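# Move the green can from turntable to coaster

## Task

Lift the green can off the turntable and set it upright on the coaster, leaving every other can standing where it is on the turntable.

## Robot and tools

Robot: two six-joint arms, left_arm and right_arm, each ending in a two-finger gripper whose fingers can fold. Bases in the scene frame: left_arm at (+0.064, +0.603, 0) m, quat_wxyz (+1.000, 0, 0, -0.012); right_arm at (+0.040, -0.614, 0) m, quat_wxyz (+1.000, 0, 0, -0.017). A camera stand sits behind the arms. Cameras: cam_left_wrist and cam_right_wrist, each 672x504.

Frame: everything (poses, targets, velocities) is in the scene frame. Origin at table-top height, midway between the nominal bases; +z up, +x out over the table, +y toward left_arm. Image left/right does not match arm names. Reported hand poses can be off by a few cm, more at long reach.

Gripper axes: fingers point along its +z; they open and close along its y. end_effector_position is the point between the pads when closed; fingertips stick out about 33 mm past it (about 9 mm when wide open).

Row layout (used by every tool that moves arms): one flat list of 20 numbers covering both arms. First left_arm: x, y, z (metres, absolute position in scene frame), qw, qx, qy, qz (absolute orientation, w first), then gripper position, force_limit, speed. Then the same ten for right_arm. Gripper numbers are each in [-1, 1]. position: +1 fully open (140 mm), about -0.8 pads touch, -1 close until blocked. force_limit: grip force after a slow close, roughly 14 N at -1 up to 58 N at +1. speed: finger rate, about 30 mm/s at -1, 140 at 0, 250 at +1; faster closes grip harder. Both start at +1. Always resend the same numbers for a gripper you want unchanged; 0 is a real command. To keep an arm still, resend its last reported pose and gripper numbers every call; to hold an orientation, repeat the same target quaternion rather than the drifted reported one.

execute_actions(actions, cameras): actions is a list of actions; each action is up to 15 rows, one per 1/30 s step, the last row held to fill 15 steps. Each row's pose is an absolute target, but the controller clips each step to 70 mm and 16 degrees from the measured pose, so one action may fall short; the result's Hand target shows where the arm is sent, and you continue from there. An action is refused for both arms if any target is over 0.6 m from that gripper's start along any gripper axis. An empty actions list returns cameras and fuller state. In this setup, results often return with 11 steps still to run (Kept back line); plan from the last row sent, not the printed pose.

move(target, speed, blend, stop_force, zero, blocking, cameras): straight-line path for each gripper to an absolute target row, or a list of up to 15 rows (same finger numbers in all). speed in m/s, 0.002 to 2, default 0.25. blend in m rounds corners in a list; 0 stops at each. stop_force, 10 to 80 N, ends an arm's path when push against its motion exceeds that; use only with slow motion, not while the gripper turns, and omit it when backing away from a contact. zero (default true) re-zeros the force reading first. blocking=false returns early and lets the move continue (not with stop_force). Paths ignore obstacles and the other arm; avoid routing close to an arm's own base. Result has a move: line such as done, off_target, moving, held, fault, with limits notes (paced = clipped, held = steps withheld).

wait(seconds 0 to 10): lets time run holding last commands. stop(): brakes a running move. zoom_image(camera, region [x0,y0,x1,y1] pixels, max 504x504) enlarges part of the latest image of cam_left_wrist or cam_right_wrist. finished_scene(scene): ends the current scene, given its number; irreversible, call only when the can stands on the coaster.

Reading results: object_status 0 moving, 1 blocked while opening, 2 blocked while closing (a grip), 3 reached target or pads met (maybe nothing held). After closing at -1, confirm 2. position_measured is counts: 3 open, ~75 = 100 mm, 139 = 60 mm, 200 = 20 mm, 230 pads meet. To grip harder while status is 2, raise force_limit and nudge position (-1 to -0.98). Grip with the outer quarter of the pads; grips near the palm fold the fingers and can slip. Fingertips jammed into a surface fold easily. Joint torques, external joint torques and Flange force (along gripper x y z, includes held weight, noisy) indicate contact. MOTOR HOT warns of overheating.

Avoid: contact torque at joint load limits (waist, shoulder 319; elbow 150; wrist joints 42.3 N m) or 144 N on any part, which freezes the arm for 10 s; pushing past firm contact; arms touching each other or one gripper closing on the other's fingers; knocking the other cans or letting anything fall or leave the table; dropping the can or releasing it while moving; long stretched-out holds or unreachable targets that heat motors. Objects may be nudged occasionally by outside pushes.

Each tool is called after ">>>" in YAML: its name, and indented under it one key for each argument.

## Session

>>> execute_actions:
  actions: []

>>> wait:
  seconds: 0.5
  cameras: ["all"]

Scene clock: 0.00 s.
left_arm: end_effector_position=(+0.1213, +0.7375, +0.3990) position_measured=3 object_status=3 end_effector_quat_wxyz=(-0.293, -0.283, +0.687, -0.602) | right_arm: end_effector_position=(+0.5059, -0.5537, +0.1878) position_measured=3 object_status=3 end_effector_quat_wxyz=(+0.075, +0.811, -0.565, +0.128)
Joint positions: left_arm=[1.357 0.041 2.181 -0.253 2.369 -1.047] | right_arm=[0.293 -0.069 2.134 -0.341 1.05 3.214]
Joint velocities: within noise
Joint torques (N m): no reading
External joint torques (N m): no reading
Flange force (N): no reading
Hand target: left_arm +0.1213, +0.7375, +0.3990; -0.293, -0.283, +0.687, -0.602 | right_arm +0.5059, -0.5537, +0.1878; +0.075, +0.811, -0.565, +0.128
Tool commands: left_gripper/position=+1.0 left_gripper/force_limit=+1.0 left_gripper/speed=+1.0 right_gripper/position=+1.0 right_gripper/force_limit=+1.0 right_gripper/speed=+1.0

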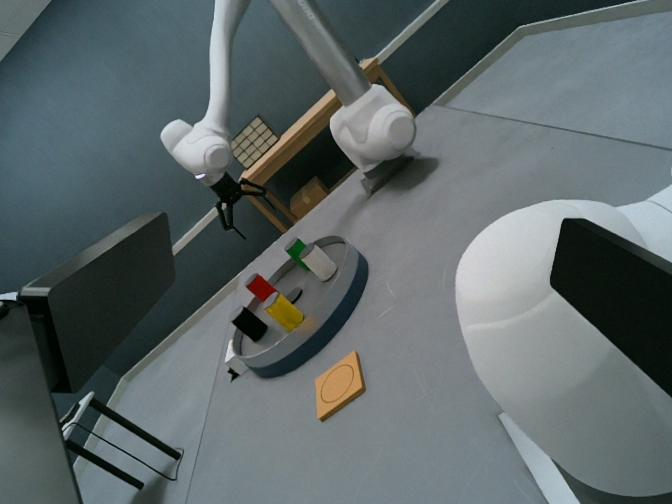

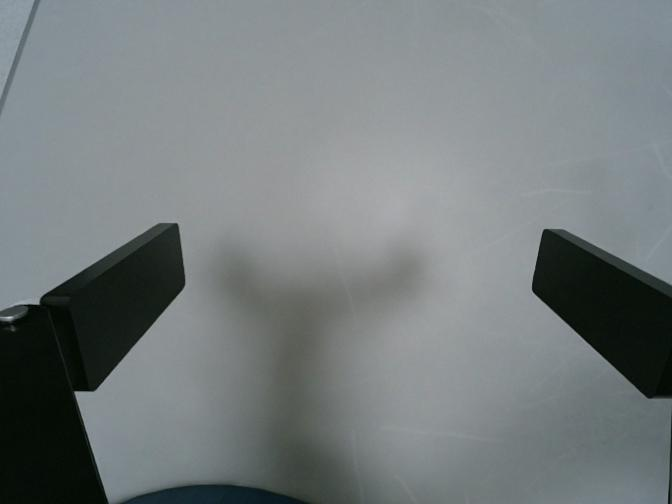

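Scene clock: 0.50 s.
left_arm: end_effector_position=(+0.1213, +0.7375, +0.3990) position_measured=3 object_status=3 end_effector_quat_wxyz=(-0.293, -0.283, +0.687, -0.602) | right_arm: end_effector_position=(+0.5059, -0.5537, +0.1878) position_measured=3 object_status=3 end_effector_quat_wxyz=(+0.075, +0.811, -0.565, +0.128)
Joint positions: left_arm=[1.357 0.041 2.181 -0.253 2.369 -1.047] | right_arm=[0.293 -0.069 2.134 -0.341 1.05 3.214]
Joint torques (N m): left_arm=[-1.21 -33.29 -27.45 2.51 2.26 -0.26] | right_arm=[-0.38 -27.39 -35.2 2.8 0.04 -0.11]
External joint torques (N m): left_arm=[1.23 -0.76 -2.4 0.43 0.37 0.23] | right_arm=[0.29 -1.54 -0.86 0.02 -0.04 0.11]
Flange force (N): left_arm=[5.2 1.0 -4.0] | right_arm=[-0.2 1.1 -2.5]
Hand target: left_arm +0.1213, +0.7375, +0.3990; -0.293, -0.283, +0.687, -0.602 | right_arm +0.5059, -0.5537, +0.1878; +0.075, +0.811, -0.565, +0.128
Tool commands: left_gripper/position=+1.0 left_gripper/force_limit=+1.0 left_gripper/speed=+1.0 right_gripper/position=+1.0 right_gripper/force_limit=+1.0 right_gripper/speed=+1.0
wait: 0.50 s; at rest by 0.17 s

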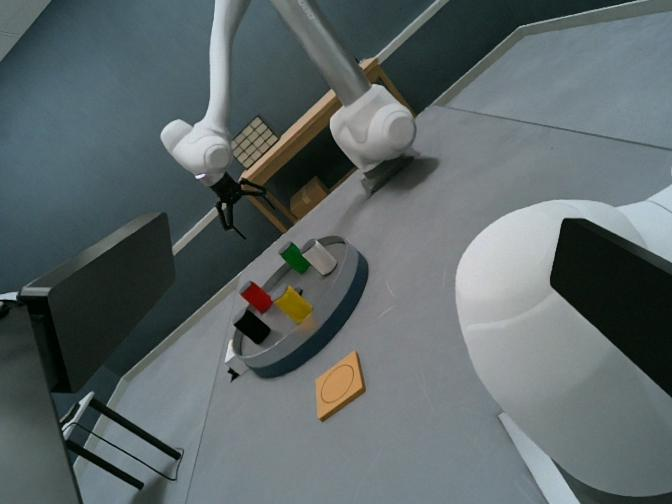

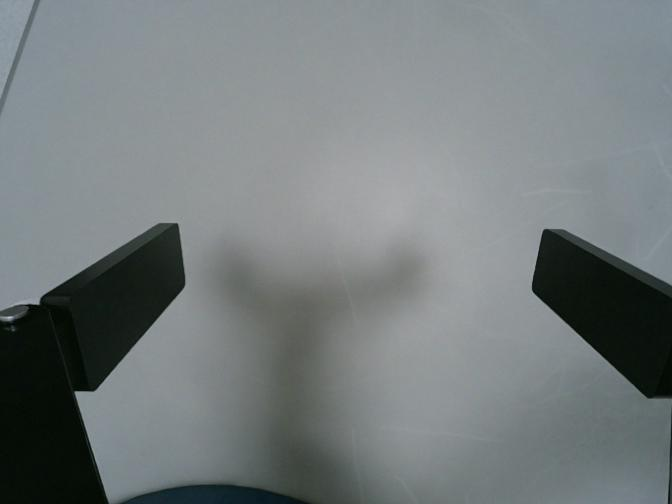

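>>> move:
  target:
    - [0.30, 0.98, 0.43, 0, -0.342, 0.940, 0, 1, 0, -0.3, 0.5059, -0.5537, 0.1878, 0.075, 0.811, -0.565, 0.128, 1, 1, 1]
    - [0.56, 0.62, 0.45, 0, 0.5, 0.866, 0, 1, 0, -0.3, 0.5059, -0.5537, 0.1878, 0.075, 0.811, -0.565, 0.128, 1, 1, 1]
    - [0.64, -0.02, 0.44, 0, 1, 0, 0, 1, 0, -0.3, 0.5059, -0.5537, 0.1878, 0.075, 0.811, -0.565, 0.128, 1, 1, 1]
  speed: 0.7
  blend: [0.08, 0.1, 0]
  cameras: ["cam_left_wrist"]

>>> wait:
  seconds: 0.8
  cameras: ["cam_left_wrist"]

>>> wait:
  seconds: 0.8
  cameras: ["cam_left_wrist"]

Scene clock: 8.83 s.
left_arm: end_effector_position=(+0.6400, -0.0200, +0.4401) position_measured=3 object_status=3 end_effector_quat_wxyz=(+0.000, +1.000, +0.000, +0.000) | right_arm: end_effector_position=(+0.5059, -0.5537, +0.1878) position_measured=3 object_status=3 end_effector_quat_wxyz=(+0.075, +0.811, -0.565, +0.128)
Joint positions: left_arm=[-0.841 0.493 0.945 0 1.703 0.705] | right_arm=[0.293 -0.069 2.134 -0.34 1.049 3.214]
Joint torques (N m): left_arm=[-0.37 -90.87 -39.13 3.89 -0.43 -0.24] | right_arm=[-0.05 -27.79 -35.36 2.69 0.13 -0.11]
External joint torques (N m): left_arm=[0.39 0.4 -2.45 0.41 0.39 0.24] | right_arm=[0.13 -1.24 -0.71 0.14 -0.14 0.11]
Flange force (N): left_arm=[6.4 5.8 -6.3] | right_arm=[0.1 0.9 -1.7]
Hand target: left_arm +0.6400, -0.0200, +0.4400; +0.000, +1.000, +0.000, +0.000 | right_arm +0.5059, -0.5537, +0.1878; +0.075, +0.811, -0.565, +0.128
Off the commanded pose: left_arm 0.000 m, 0 deg | right_arm 0.000 m, 0 deg.
move: done
Images, in order (width x height): cam_left_wrist 672x504.

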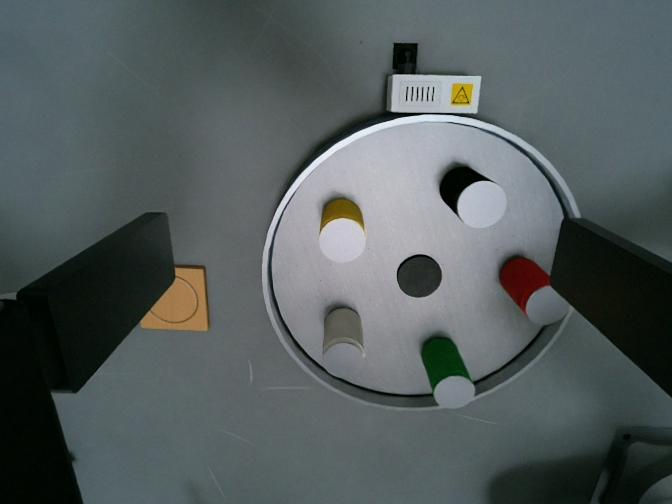

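Scene clock: 9.63 s.
left_arm: end_effector_position=(+0.6400, -0.0200, +0.4400) position_measured=3 object_status=3 end_effector_quat_wxyz=(+0.000, +1.000, +0.000, +0.000) | right_arm: end_effector_position=(+0.5059, -0.5537, +0.1878) position_measured=3 object_status=3 end_effector_quat_wxyz=(+0.075, +0.811, -0.565, +0.128)
Joint positions: left_arm=[-0.841 0.493 0.945 0 1.703 0.706] | right_arm=[0.293 -0.069 2.134 -0.34 1.049 3.214]
Joint torques (N m): left_arm=[-1.67 -90.52 -38.9 3.93 -0.54 -0.21] | right_arm=[-0.23 -27.53 -35.37 2.82 0.05 -0.05]
External joint torques (N m): left_arm=[1.59 0.34 -2.54 0.35 0.5 0.22] | right_arm=[0.25 -1.5 -0.74 0 -0.06 0.04]
Flange force (N): left_arm=[7.6 5.1 -6.7] | right_arm=[0.0 1.3 -2.2]
Hand target: left_arm +0.6400, -0.0200, +0.4400; +0.000, +1.000, +0.000, +0.000 | right_arm +0.5059, -0.5537, +0.1878; +0.075, +0.811, -0.565, +0.128
Tool commands: left_gripper/position=+1.0 left_gripper/force_limit=+0.0 left_gripper/speed=-0.3 right_gripper/position=+1.0 right_gripper/force_limit=+1.0 right_gripper/speed=+1.0
Off the commanded pose: left_arm 0.000 m, 0 deg | right_arm 0.000 m, 0 deg.
wait: 0.80 s; at rest by 0.17 s
Images, in order (width x height): cam_left_wrist 672x504.

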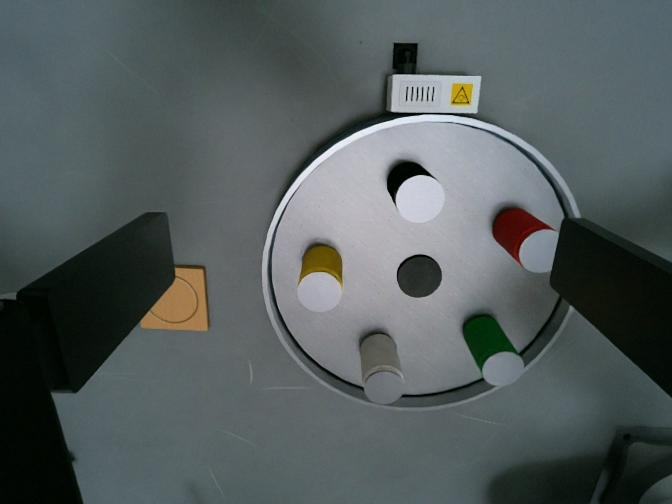

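Scene clock: 10.43 s.
left_arm: end_effector_position=(+0.6400, -0.0200, +0.4400) position_measured=3 object_status=3 end_effector_quat_wxyz=(+0.000, +1.000, +0.000, +0.000) | right_arm: end_effector_position=(+0.5059, -0.5537, +0.1878) position_measured=3 object_status=3 end_effector_quat_wxyz=(+0.075, +0.811, -0.565, +0.128)
Joint positions: left_arm=[-0.841 0.493 0.945 0 1.703 0.706] | right_arm=[0.293 -0.069 2.134 -0.34 1.049 3.214]
Joint torques (N m): left_arm=[-0.84 -90.35 -38.65 3.89 -0.55 -0.23] | right_arm=[-0.16 -27.29 -35.1 2.67 0.05 -0.09]
External joint torques (N m): left_arm=[0.85 0.31 -2.71 0.39 0.52 0.23] | right_arm=[0.21 -1.8 -0.95 0.15 -0.05 0.09]
Flange force (N): left_arm=[7.3 6.0 -7.1] | right_arm=[0.2 1.4 -2.8]
Hand target: left_arm +0.6400, -0.0200, +0.4400; +0.000, +1.000, +0.000, +0.000 | right_arm +0.5059, -0.5537, +0.1878; +0.075, +0.811, -0.565, +0.128
Tool commands: left_gripper/position=+1.0 left_gripper/force_limit=+0.0 left_gripper/speed=-0.3 right_gripper/position=+1.0 right_gripper/force_limit=+1.0 right_gripper/speed=+1.0
Off the commanded pose: left_arm 0.000 m, 0 deg | right_arm 0.000 m, 0 deg.
wait: 0.80 s; at rest by 0.17 s
Images, in order (width x height): cam_left_wrist 672x504.

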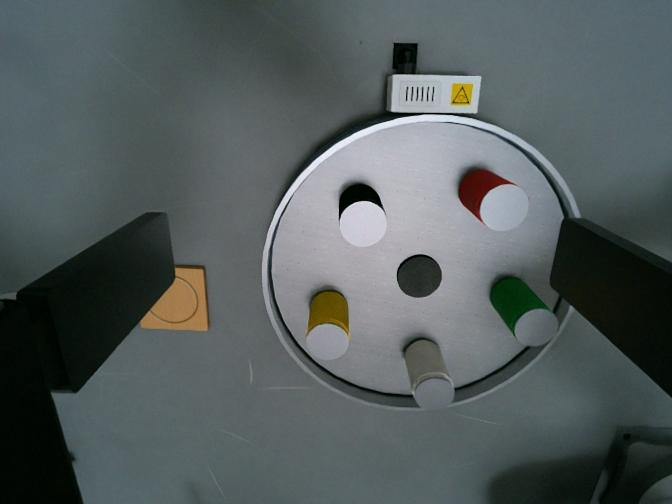

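>>> move:
  target: [0.5031, 0.0051, 0.172, 0, 0.5878, 0.8090, 0, 1, 0, -0.3, 0.5059, -0.5537, 0.1878, 0.075, 0.811, -0.565, 0.128, 1, 1, 1]
  speed: 0.6
  cameras: ["cam_left_wrist"]

>>> wait:
  seconds: 0.6
  cameras: ["cam_left_wrist"]

>>> wait:
  seconds: 0.6
  cameras: ["cam_left_wrist"]

>>> wait:
  seconds: 0.6
  cameras: ["cam_left_wrist"]

Scene clock: 14.97 s.
left_arm: end_effector_position=(+0.5031, +0.0051, +0.1720) position_measured=3 object_status=3 end_effector_quat_wxyz=(+0.000, +0.588, +0.809, +0.000) | right_arm: end_effector_position=(+0.5059, -0.5537, +0.1878) position_measured=3 object_status=3 end_effector_quat_wxyz=(+0.075, +0.811, -0.565, +0.128)
Joint positions: left_arm=[-0.959 0.378 1.606 0 1.158 -1.298] | right_arm=[0.293 -0.069 2.134 -0.34 1.049 3.214]
Joint torques (N m): left_arm=[-1.36 -76.27 -34.85 3.58 -0.45 -0.18] | right_arm=[-0.06 -27.4 -35.43 2.74 -0.07 -0.1]
External joint torques (N m): left_arm=[1.37 0.26 -3.17 0.34 0.49 0.18] | right_arm=[0.12 -1.72 -0.65 0.09 0.07 0.1]
Flange force (N): left_arm=[-6.6 4.4 -3.9] | right_arm=[0.2 1.8 -2.5]
Hand target: left_arm +0.5031, +0.0051, +0.1720; +0.000, +0.588, +0.809, +0.000 | right_arm +0.5059, -0.5537, +0.1878; +0.075, +0.811, -0.565, +0.128
Off the commanded pose: left_arm 0.000 m, 0 deg | right_arm 0.000 m, 0 deg.
move: done
Images, in order (width x height): cam_left_wrist 672x504.

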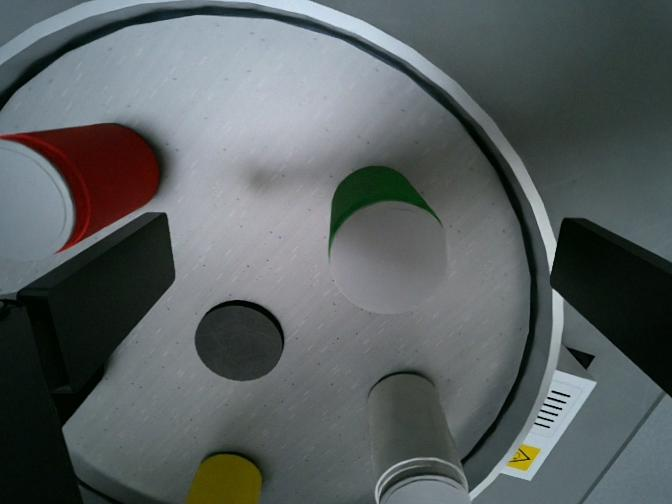

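Scene clock: 15.57 s.
left_arm: end_effector_position=(+0.5031, +0.0051, +0.1720) position_measured=3 object_status=3 end_effector_quat_wxyz=(+0.000, +0.588, +0.809, +0.000) | right_arm: end_effector_position=(+0.5059, -0.5537, +0.1878) position_measured=3 object_status=3 end_effector_quat_wxyz=(+0.075, +0.811, -0.565, +0.128)
Joint positions: left_arm=[-0.959 0.378 1.606 0 1.158 -1.298] | right_arm=[0.293 -0.069 2.134 -0.34 1.049 3.214]
Joint torques (N m): left_arm=[-1.08 -76.03 -35.62 3.52 -0.47 -0.24] | right_arm=[-0.33 -27.53 -35.35 2.81 -0.02 -0.11]
External joint torques (N m): left_arm=[1.05 -0.1 -2.56 0.41 0.5 0.24] | right_arm=[0.36 -1.49 -0.74 0.02 0.01 0.11]
Flange force (N): left_arm=[-4.9 3.5 -3.5] | right_arm=[-0.4 1.2 -2.4]
Hand target: left_arm +0.5031, +0.0051, +0.1720; +0.000, +0.588, +0.809, +0.000 | right_arm +0.5059, -0.5537, +0.1878; +0.075, +0.811, -0.565, +0.128
Tool commands: left_gripper/position=+1.0 left_gripper/force_limit=+0.0 left_gripper/speed=-0.3 right_gripper/position=+1.0 right_gripper/force_limit=+1.0 right_gripper/speed=+1.0
Off the commanded pose: left_arm 0.000 m, 0 deg | right_arm 0.000 m, 0 deg.
wait: 0.60 s; at rest by 0.17 s
Images, in order (width x height): cam_left_wrist 672x504.

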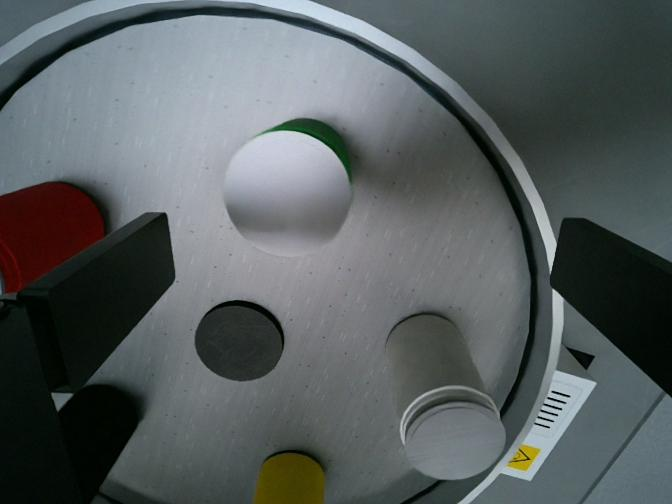

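Scene clock: 16.17 s.
left_arm: end_effector_position=(+0.5031, +0.0051, +0.1720) position_measured=3 object_status=3 end_effector_quat_wxyz=(+0.000, +0.588, +0.809, +0.000) | right_arm: end_effector_position=(+0.5059, -0.5537, +0.1878) position_measured=3 object_status=3 end_effector_quat_wxyz=(+0.075, +0.811, -0.565, +0.128)
Joint positions: left_arm=[-0.959 0.378 1.606 0 1.158 -1.298] | right_arm=[0.293 -0.069 2.134 -0.34 1.049 3.214]
Joint torques (N m): left_arm=[-1.36 -75.72 -35.69 3.53 -0.4 -0.21] | right_arm=[-0.25 -27.84 -35.28 2.75 0.05 -0.12]
External joint torques (N m): left_arm=[1.41 -0.36 -2.4 0.41 0.45 0.21] | right_arm=[0.22 -1.22 -0.83 0.08 -0.06 0.12]
Flange force (N): left_arm=[-4.1 3.6 -3.4] | right_arm=[-0.1 0.7 -2.1]
Hand target: left_arm +0.5031, +0.0051, +0.1720; +0.000, +0.588, +0.809, +0.000 | right_arm +0.5059, -0.5537, +0.1878; +0.075, +0.811, -0.565, +0.128
Tool commands: left_gripper/position=+1.0 left_gripper/force_limit=+0.0 left_gripper/speed=-0.3 right_gripper/position=+1.0 right_gripper/force_limit=+1.0 right_gripper/speed=+1.0
Off the commanded pose: left_arm 0.000 m, 0 deg | right_arm 0.000 m, 0 deg.
wait: 0.60 s; at rest by 0.17 s
Images, in order (width x height): cam_left_wrist 672x504.

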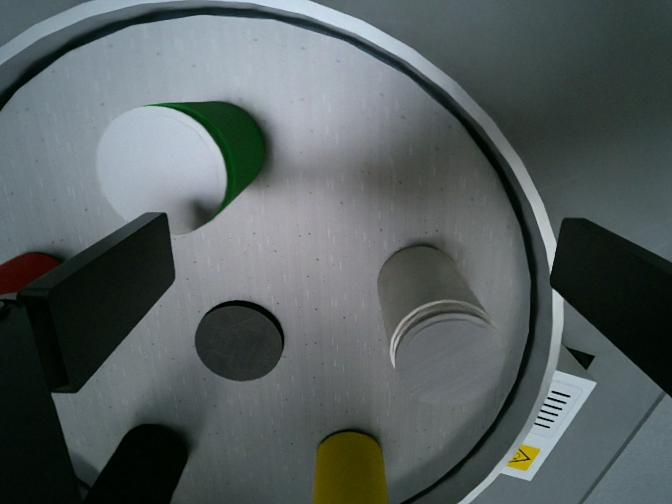

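Scene clock: 16.77 s.
left_arm: end_effector_position=(+0.5031, +0.0051, +0.1720) position_measured=3 object_status=3 end_effector_quat_wxyz=(+0.000, +0.588, +0.809, +0.000) | right_arm: end_effector_position=(+0.5059, -0.5537, +0.1878) position_measured=3 object_status=3 end_effector_quat_wxyz=(+0.075, +0.811, -0.565, +0.128)
Joint positions: left_arm=[-0.959 0.378 1.606 0 1.158 -1.298] | right_arm=[0.293 -0.069 2.134 -0.34 1.049 3.214]
Joint torques (N m): left_arm=[-1.16 -76.35 -35.82 3.56 -0.46 -0.23] | right_arm=[-0.25 -27.56 -35.08 2.78 0.1 -0.09]
External joint torques (N m): left_arm=[1.17 0.07 -2.53 0.4 0.49 0.23] | right_arm=[0.22 -1.38 -0.93 0.04 -0.1 0.09]
Flange force (N): left_arm=[-5.0 3.7 -3.3] | right_arm=[0.0 0.8 -2.2]
Hand target: left_arm +0.5031, +0.0051, +0.1720; +0.000, +0.588, +0.809, +0.000 | right_arm +0.5059, -0.5537, +0.1878; +0.075, +0.811, -0.565, +0.128
Tool commands: left_gripper/position=+1.0 left_gripper/force_limit=+0.0 left_gripper/speed=-0.3 right_gripper/position=+1.0 right_gripper/force_limit=+1.0 right_gripper/speed=+1.0
Off the commanded pose: left_arm 0.000 m, 0 deg | right_arm 0.000 m, 0 deg.
wait: 0.60 s; at rest by 0.17 s
Images, in order (width x height): cam_left_wrist 672x504.

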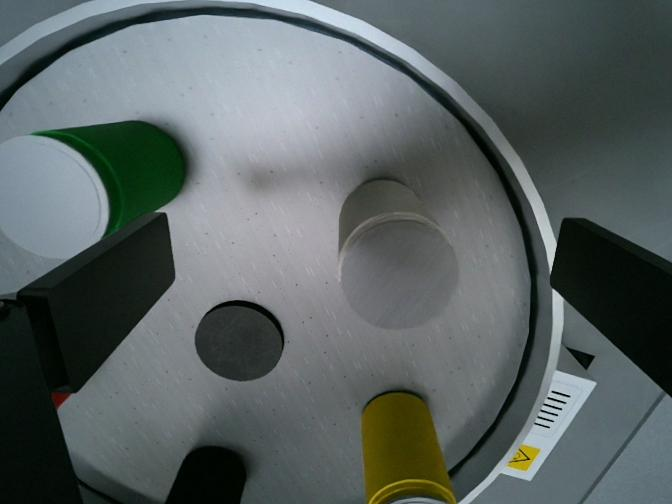

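>>> wait:
  seconds: 2.6

Scene clock: 21.50 s.
left_arm: end_effector_position=(+0.5031, +0.0051, +0.1720) position_measured=3 object_status=3 end_effector_quat_wxyz=(+0.000, +0.588, +0.809, +0.000) | right_arm: end_effector_position=(+0.5059, -0.5537, +0.1878) position_measured=3 object_status=3 end_effector_quat_wxyz=(+0.075, +0.811, -0.565, +0.128)
Joint positions: left_arm=[-0.959 0.378 1.606 0 1.158 -1.298] | right_arm=[0.293 -0.069 2.134 -0.34 1.049 3.214]
Joint torques (N m): left_arm=[-1.16 -75.65 -35.59 3.59 -0.48 -0.19] | right_arm=[-0.38 -27.3 -35.21 2.78 0.03 -0.14]
External joint torques (N m): left_arm=[1.28 -0.48 -2.55 0.35 0.52 0.19] | right_arm=[0.34 -1.62 -0.83 0.04 -0.04 0.14]
Flange force (N): left_arm=[-4.3 3.5 -3.8] | right_arm=[-0.3 1.3 -2.5]
Hand target: left_arm +0.5031, +0.0051, +0.1720; +0.000, +0.588, +0.809, +0.000 | right_arm +0.5059, -0.5537, +0.1878; +0.075, +0.811, -0.565, +0.128
Tool commands: left_gripper/position=+1.0 left_gripper/force_limit=+0.0 left_gripper/speed=-0.3 right_gripper/position=+1.0 right_gripper/force_limit=+1.0 right_gripper/speed=+1.0
Off the commanded pose: left_arm 0.000 m, 0 deg | right_arm 0.000 m, 0 deg.
wait: 2.60 s; at rest from the start

>>> wait:
  seconds: 2.54

>>> move:
  target:
    - [0.461, 0.0085, 0.150, 0, 0.5878, 0.8090, 0, -1, 0, -0.3, 0.5059, -0.5537, 0.1878, 0.075, 0.811, -0.565, 0.128, 1, 1, 1]
    - [0.4201, 0.0020, 0.145, 0, 0.5878, 0.8090, 0, -1, 0, -0.3, 0.5059, -0.5537, 0.1878, 0.075, 0.811, -0.565, 0.128, 1, 1, 1]
    - [0.3948, -0.0093, 0.145, 0, 0.5878, 0.8090, 0, -1, 0, -0.3, 0.5059, -0.5537, 0.1878, 0.075, 0.811, -0.565, 0.128, 1, 1, 1]
    - [0.388, 0.010, 0.235, 0, 0.5878, 0.8090, 0, -1, 0, -0.3, 0.5059, -0.5537, 0.1878, 0.075, 0.811, -0.565, 0.128, 1, 1, 1]
    - [0.411, 0.227, 0.18, 0, 0.5878, 0.8090, 0, -1, 0, -0.3, 0.5059, -0.5537, 0.1878, 0.075, 0.811, -0.565, 0.128, 1, 1, 1]
  speed: [0.098, 0.0862, 0.0858, 0.15, 0.2]
  blend: [0.01, 0.01, 0.008, 0.04, 0]
  cameras: ["cam_left_wrist"]

Scene clock: 24.93 s.
left_arm: end_effector_position=(+0.5031, +0.0051, +0.1720) position_measured=3 object_status=3 end_effector_quat_wxyz=(+0.000, +0.588, +0.809, +0.000) | right_arm: end_effector_position=(+0.5059, -0.5537, +0.1878) position_measured=3 object_status=3 end_effector_quat_wxyz=(+0.075, +0.811, -0.565, +0.128)
Joint positions: left_arm=[-0.959 0.378 1.606 0 1.158 -1.298] | right_arm=[0.293 -0.069 2.134 -0.34 1.049 3.214]
Joint torques (N m): left_arm=[-1.23 -76.91 -35.59 3.54 -0.47 -0.2] | right_arm=[-1.33 -27.34 -35.25 2.75 -0.02 -0.08]
External joint torques (N m): left_arm=[1.26 0.64 -2.73 0.41 0.5 0.2] | right_arm=[1.38 -1.85 -0.96 0.08 0.01 0.08]
Flange force (N): left_arm=[-6.2 4.1 -3.2] | right_arm=[-2.3 1.2 -3.7]
Hand target: left_arm +0.5031, +0.0051, +0.1720; +0.000, +0.588, +0.809, +0.000 | right_arm +0.5059, -0.5537, +0.1878; +0.075, +0.811, -0.565, +0.128
Tool commands: left_gripper/position=+1.0 left_gripper/force_limit=+0.0 left_gripper/speed=-0.3 right_gripper/position=+1.0 right_gripper/force_limit=+1.0 right_gripper/speed=+1.0
Off the commanded pose: left_arm 0.000 m, 0 deg | right_arm 0.000 m, 0 deg.
wait: 2.57 s; at rest from the start

Scene clock: 28.30 s.
left_arm: end_effector_position=(+0.4111, +0.2270, +0.1800) position_measured=154 object_status=2 end_effector_quat_wxyz=(+0.000, +0.588, +0.809, +0.000) | right_arm: end_effector_position=(+0.5059, -0.5537, +0.1878) position_measured=3 object_status=3 end_effector_quat_wxyz=(+0.075, +0.811, -0.565, +0.128)
Joint positions: left_arm=[-0.868 0.025 2.03 0 1.087 -1.207] | right_arm=[0.293 -0.069 2.134 -0.34 1.049 3.214]
Joint torques (N m): left_arm=[-1.39 -39.58 -35.68 3.47 -0.45 -0.2] | right_arm=[-0.35 -26.95 -35.17 2.67 0.1 -0.04]
External joint torques (N m): left_arm=[1.29 0.14 -1.36 0.35 0.48 0.2] | right_arm=[0.29 -2.09 -0.93 0.15 -0.1 0.04]
Flange force (N): left_arm=[-1.2 3.8 -2.4] | right_arm=[0.2 1.9 -3.0]
Hand target: left_arm +0.4110, +0.2270, +0.1800; +0.000, +0.588, +0.809, +0.000 | right_arm +0.5059, -0.5537, +0.1878; +0.075, +0.811, -0.565, +0.128
Off the commanded pose: left_arm 0.000 m, 0 deg | right_arm 0.000 m, 0 deg.
move: done
Images, in order (width x height): cam_left_wrist 672x504.

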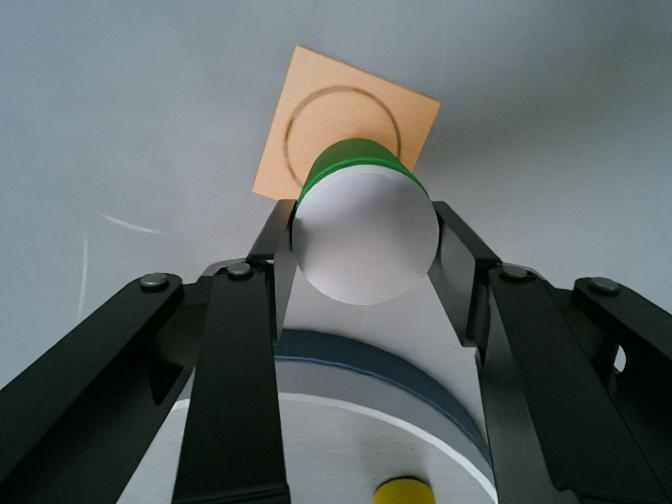

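>>> move:
  target: [0.404, 0.234, 0.115, 0, 0.5878, 0.8090, 0, -1, 0, -0.3, 0.5059, -0.5537, 0.1878, 0.075, 0.811, -0.565, 0.128, 1, 1, 1]
  speed: 0.12
  cameras: ["cam_left_wrist"]

>>> move:
  target: [0.404, 0.234, 0.090, 0, 0.5878, 0.8090, 0, -1, 0, -0.3, 0.5059, -0.5537, 0.1878, 0.075, 0.811, -0.565, 0.128, 1, 1, 1]
  speed: 0.016
  stop_force: 12
  cameras: ["cam_left_wrist"]

Scene clock: 30.50 s.
left_arm: end_effector_position=(+0.4040, +0.2340, +0.1150) position_measured=154 object_status=2 end_effector_quat_wxyz=(+0.000, +0.588, +0.809, +0.000) | right_arm: end_effector_position=(+0.5059, -0.5537, +0.1878) position_measured=3 object_status=3 end_effector_quat_wxyz=(+0.075, +0.811, -0.565, +0.128)
Joint positions: left_arm=[-0.87 0.072 2.116 0 0.954 -1.209] | right_arm=[0.293 -0.069 2.134 -0.34 1.049 3.214]
Joint torques (N m): left_arm=[-0.99 -41.68 -32.48 3.16 -0.4 -0.21] | right_arm=[-0.45 -27.56 -35.25 2.79 0.06 -0.13]
External joint torques (N m): left_arm=[1.01 0.23 -1.68 0.37 0.43 0.21] | right_arm=[0.44 -1.43 -0.86 0.03 -0.07 0.13]
Flange force (N): left_arm=[-2.1 3.6 -2.3] | right_arm=[-0.6 0.9 -2.4]
Hand target: left_arm +0.4040, +0.2340, +0.1150; +0.000, +0.588, +0.809, +0.000 | right_arm +0.5059, -0.5537, +0.1878; +0.075, +0.811, -0.565, +0.128
Off the commanded pose: left_arm 0.000 m, 0 deg | right_arm 0.000 m, 0 deg.
move: done
Images, in order (width x height): cam_left_wrist 672x504.

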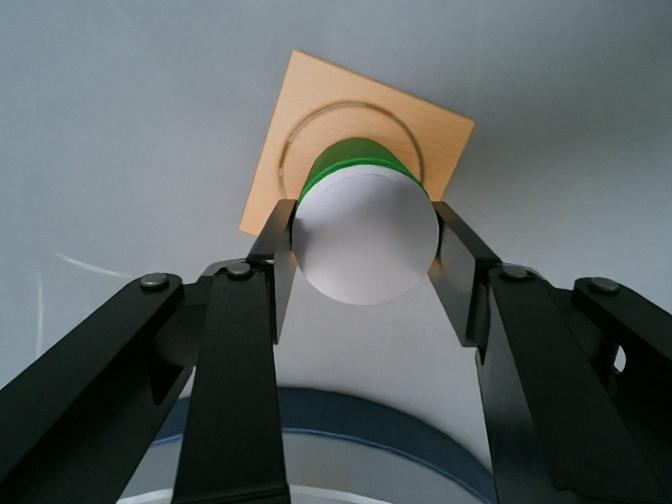

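Scene clock: 31.80 s.
left_arm: end_effector_position=(+0.4041, +0.2339, +0.1034) position_measured=154 object_status=2 end_effector_quat_wxyz=(+0.000, +0.588, +0.809, +0.000) | right_arm: end_effector_position=(+0.5059, -0.5537, +0.1878) position_measured=3 object_status=3 end_effector_quat_wxyz=(+0.075, +0.811, -0.565, +0.128)
Joint positions: left_arm=[-0.871 0.085 2.127 0 0.929 -1.209] | right_arm=[0.293 -0.069 2.134 -0.34 1.049 3.214]
Joint torques (N m): left_arm=[-0.41 -36.01 -27.01 3.56 -1.3 -0.25] | right_arm=[-0.75 -27.38 -35.22 2.75 0.08 -0.1]
External joint torques (N m): left_arm=[0.36 -6.1 -6.5 -0.1 1.33 0.25] | right_arm=[0.76 -1.64 -0.96 0.08 -0.09 0.1]
Flange force (N): left_arm=[-1.4 2.0 -16.0] | right_arm=[-1.1 1.0 -2.9]
Hand target: left_arm +0.4041, +0.2339, +0.1034; +0.000, +0.588, +0.809, +0.000 | right_arm +0.5059, -0.5537, +0.1878; +0.075, +0.811, -0.565, +0.128
Off the commanded pose: left_arm 0.013 m, 0 deg | right_arm 0.000 m, 0 deg.
move: contact (left_arm)
Images, in order (width x height): cam_left_wrist 672x504.

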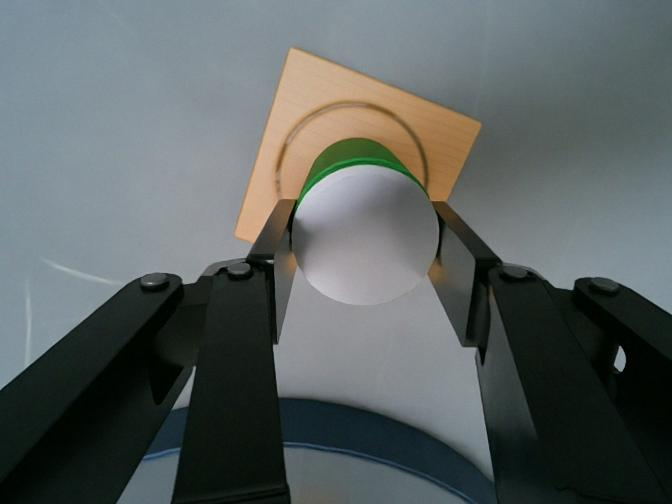

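>>> move:
  target: [0.4041, 0.2339, 0.1048, 0, 0.5878, 0.8090, 0, -1, 0, -0.3, 0.5059, -0.5537, 0.1878, 0.075, 0.811, -0.565, 0.128, 1, 1, 1]
  speed: 0.02

>>> move:
  target:
    - [0.4041, 0.2339, 0.1048, 0, 0.5878, 0.8090, 0, 0.4, 0, -0.9, 0.5059, -0.5537, 0.1878, 0.075, 0.811, -0.565, 0.128, 1, 1, 1]
    - [0.4041, 0.2339, 0.23, 0, 0.5878, 0.8090, 0, 0.4, 0, -0.9, 0.5059, -0.5537, 0.1878, 0.075, 0.811, -0.565, 0.128, 1, 1, 1]
  speed: [0.05, 0.15]
  cameras: ["cam_left_wrist"]

Scene clock: 33.23 s.
left_arm: end_effector_position=(+0.4041, +0.2339, +0.1048) position_measured=154 object_status=2 end_effector_quat_wxyz=(+0.000, +0.588, +0.809, +0.000) | right_arm: end_effector_position=(+0.5059, -0.5537, +0.1878) position_measured=3 object_status=3 end_effector_quat_wxyz=(+0.075, +0.811, -0.565, +0.128)
Joint positions: left_arm=[-0.871 0.083 2.126 0 0.933 -1.209] | right_arm=[0.293 -0.069 2.134 -0.34 1.049 3.214]
Joint torques (N m): left_arm=[-1.14 -41.99 -31.82 3.09 -0.48 -0.23] | right_arm=[-0.53 -27.57 -35.14 2.78 0 -0.16]
External joint torques (N m): left_arm=[1.16 0.02 -1.53 0.36 0.52 0.23] | right_arm=[0.41 -1.4 -1 0.04 0 0.16]
Flange force (N): left_arm=[-1.5 3.7 -2.5] | right_arm=[-0.5 0.6 -2.6]
Hand target: left_arm +0.4041, +0.2339, +0.1048; +0.000, +0.588, +0.809, +0.000 | right_arm +0.5059, -0.5537, +0.1878; +0.075, +0.811, -0.565, +0.128
Off the commanded pose: left_arm 0.000 m, 0 deg | right_arm 0.000 m, 0 deg.
move: done

Scene clock: 35.83 s.
left_arm: end_effector_position=(+0.4041, +0.2339, +0.2300) position_measured=78 object_status=3 end_effector_quat_wxyz=(+0.000, +0.588, +0.809, +0.000) | right_arm: end_effector_position=(+0.5059, -0.5537, +0.1878) position_measured=3 object_status=3 end_effector_quat_wxyz=(+0.075, +0.811, -0.565, +0.128)
Joint positions: left_arm=[-0.87 -0.029 1.984 0 1.186 -1.209] | right_arm=[0.293 -0.069 2.134 -0.34 1.049 3.214]
Joint torques (N m): left_arm=[-0.95 -34.8 -36.42 3.61 -0.45 -0.16] | right_arm=[-0.11 -28 -35.17 2.72 0.06 -0.11]
External joint torques (N m): left_arm=[0.89 -0.87 -2.25 0.38 0.48 0.16] | right_arm=[0.22 -1.1 -0.98 0.11 -0.08 0.11]
Flange force (N): left_arm=[-1.2 2.8 -4.4] | right_arm=[-0.1 0.2 -2.1]
Hand target: left_arm +0.4041, +0.2339, +0.2300; +0.000, +0.588, +0.809, +0.000 | right_arm +0.5059, -0.5537, +0.1878; +0.075, +0.811, -0.565, +0.128
Off the commanded pose: left_arm 0.000 m, 0 deg | right_arm 0.000 m, 0 deg.
move: done
Images, in order (width x height): cam_left_wrist 672x504.

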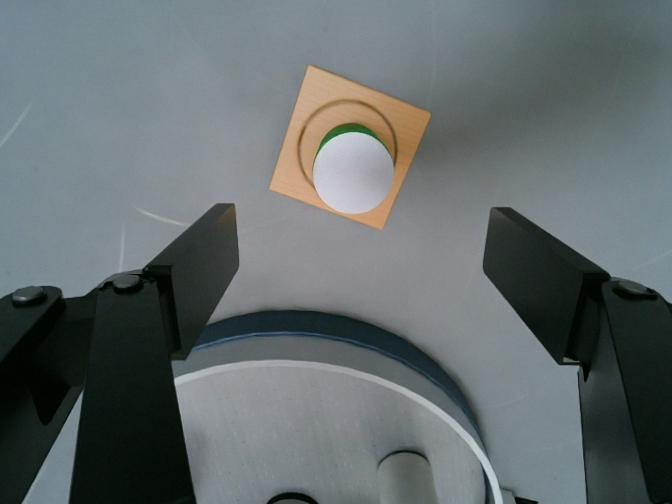

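>>> finished_scene:
  scene: 2

The scene is finished: the task was done.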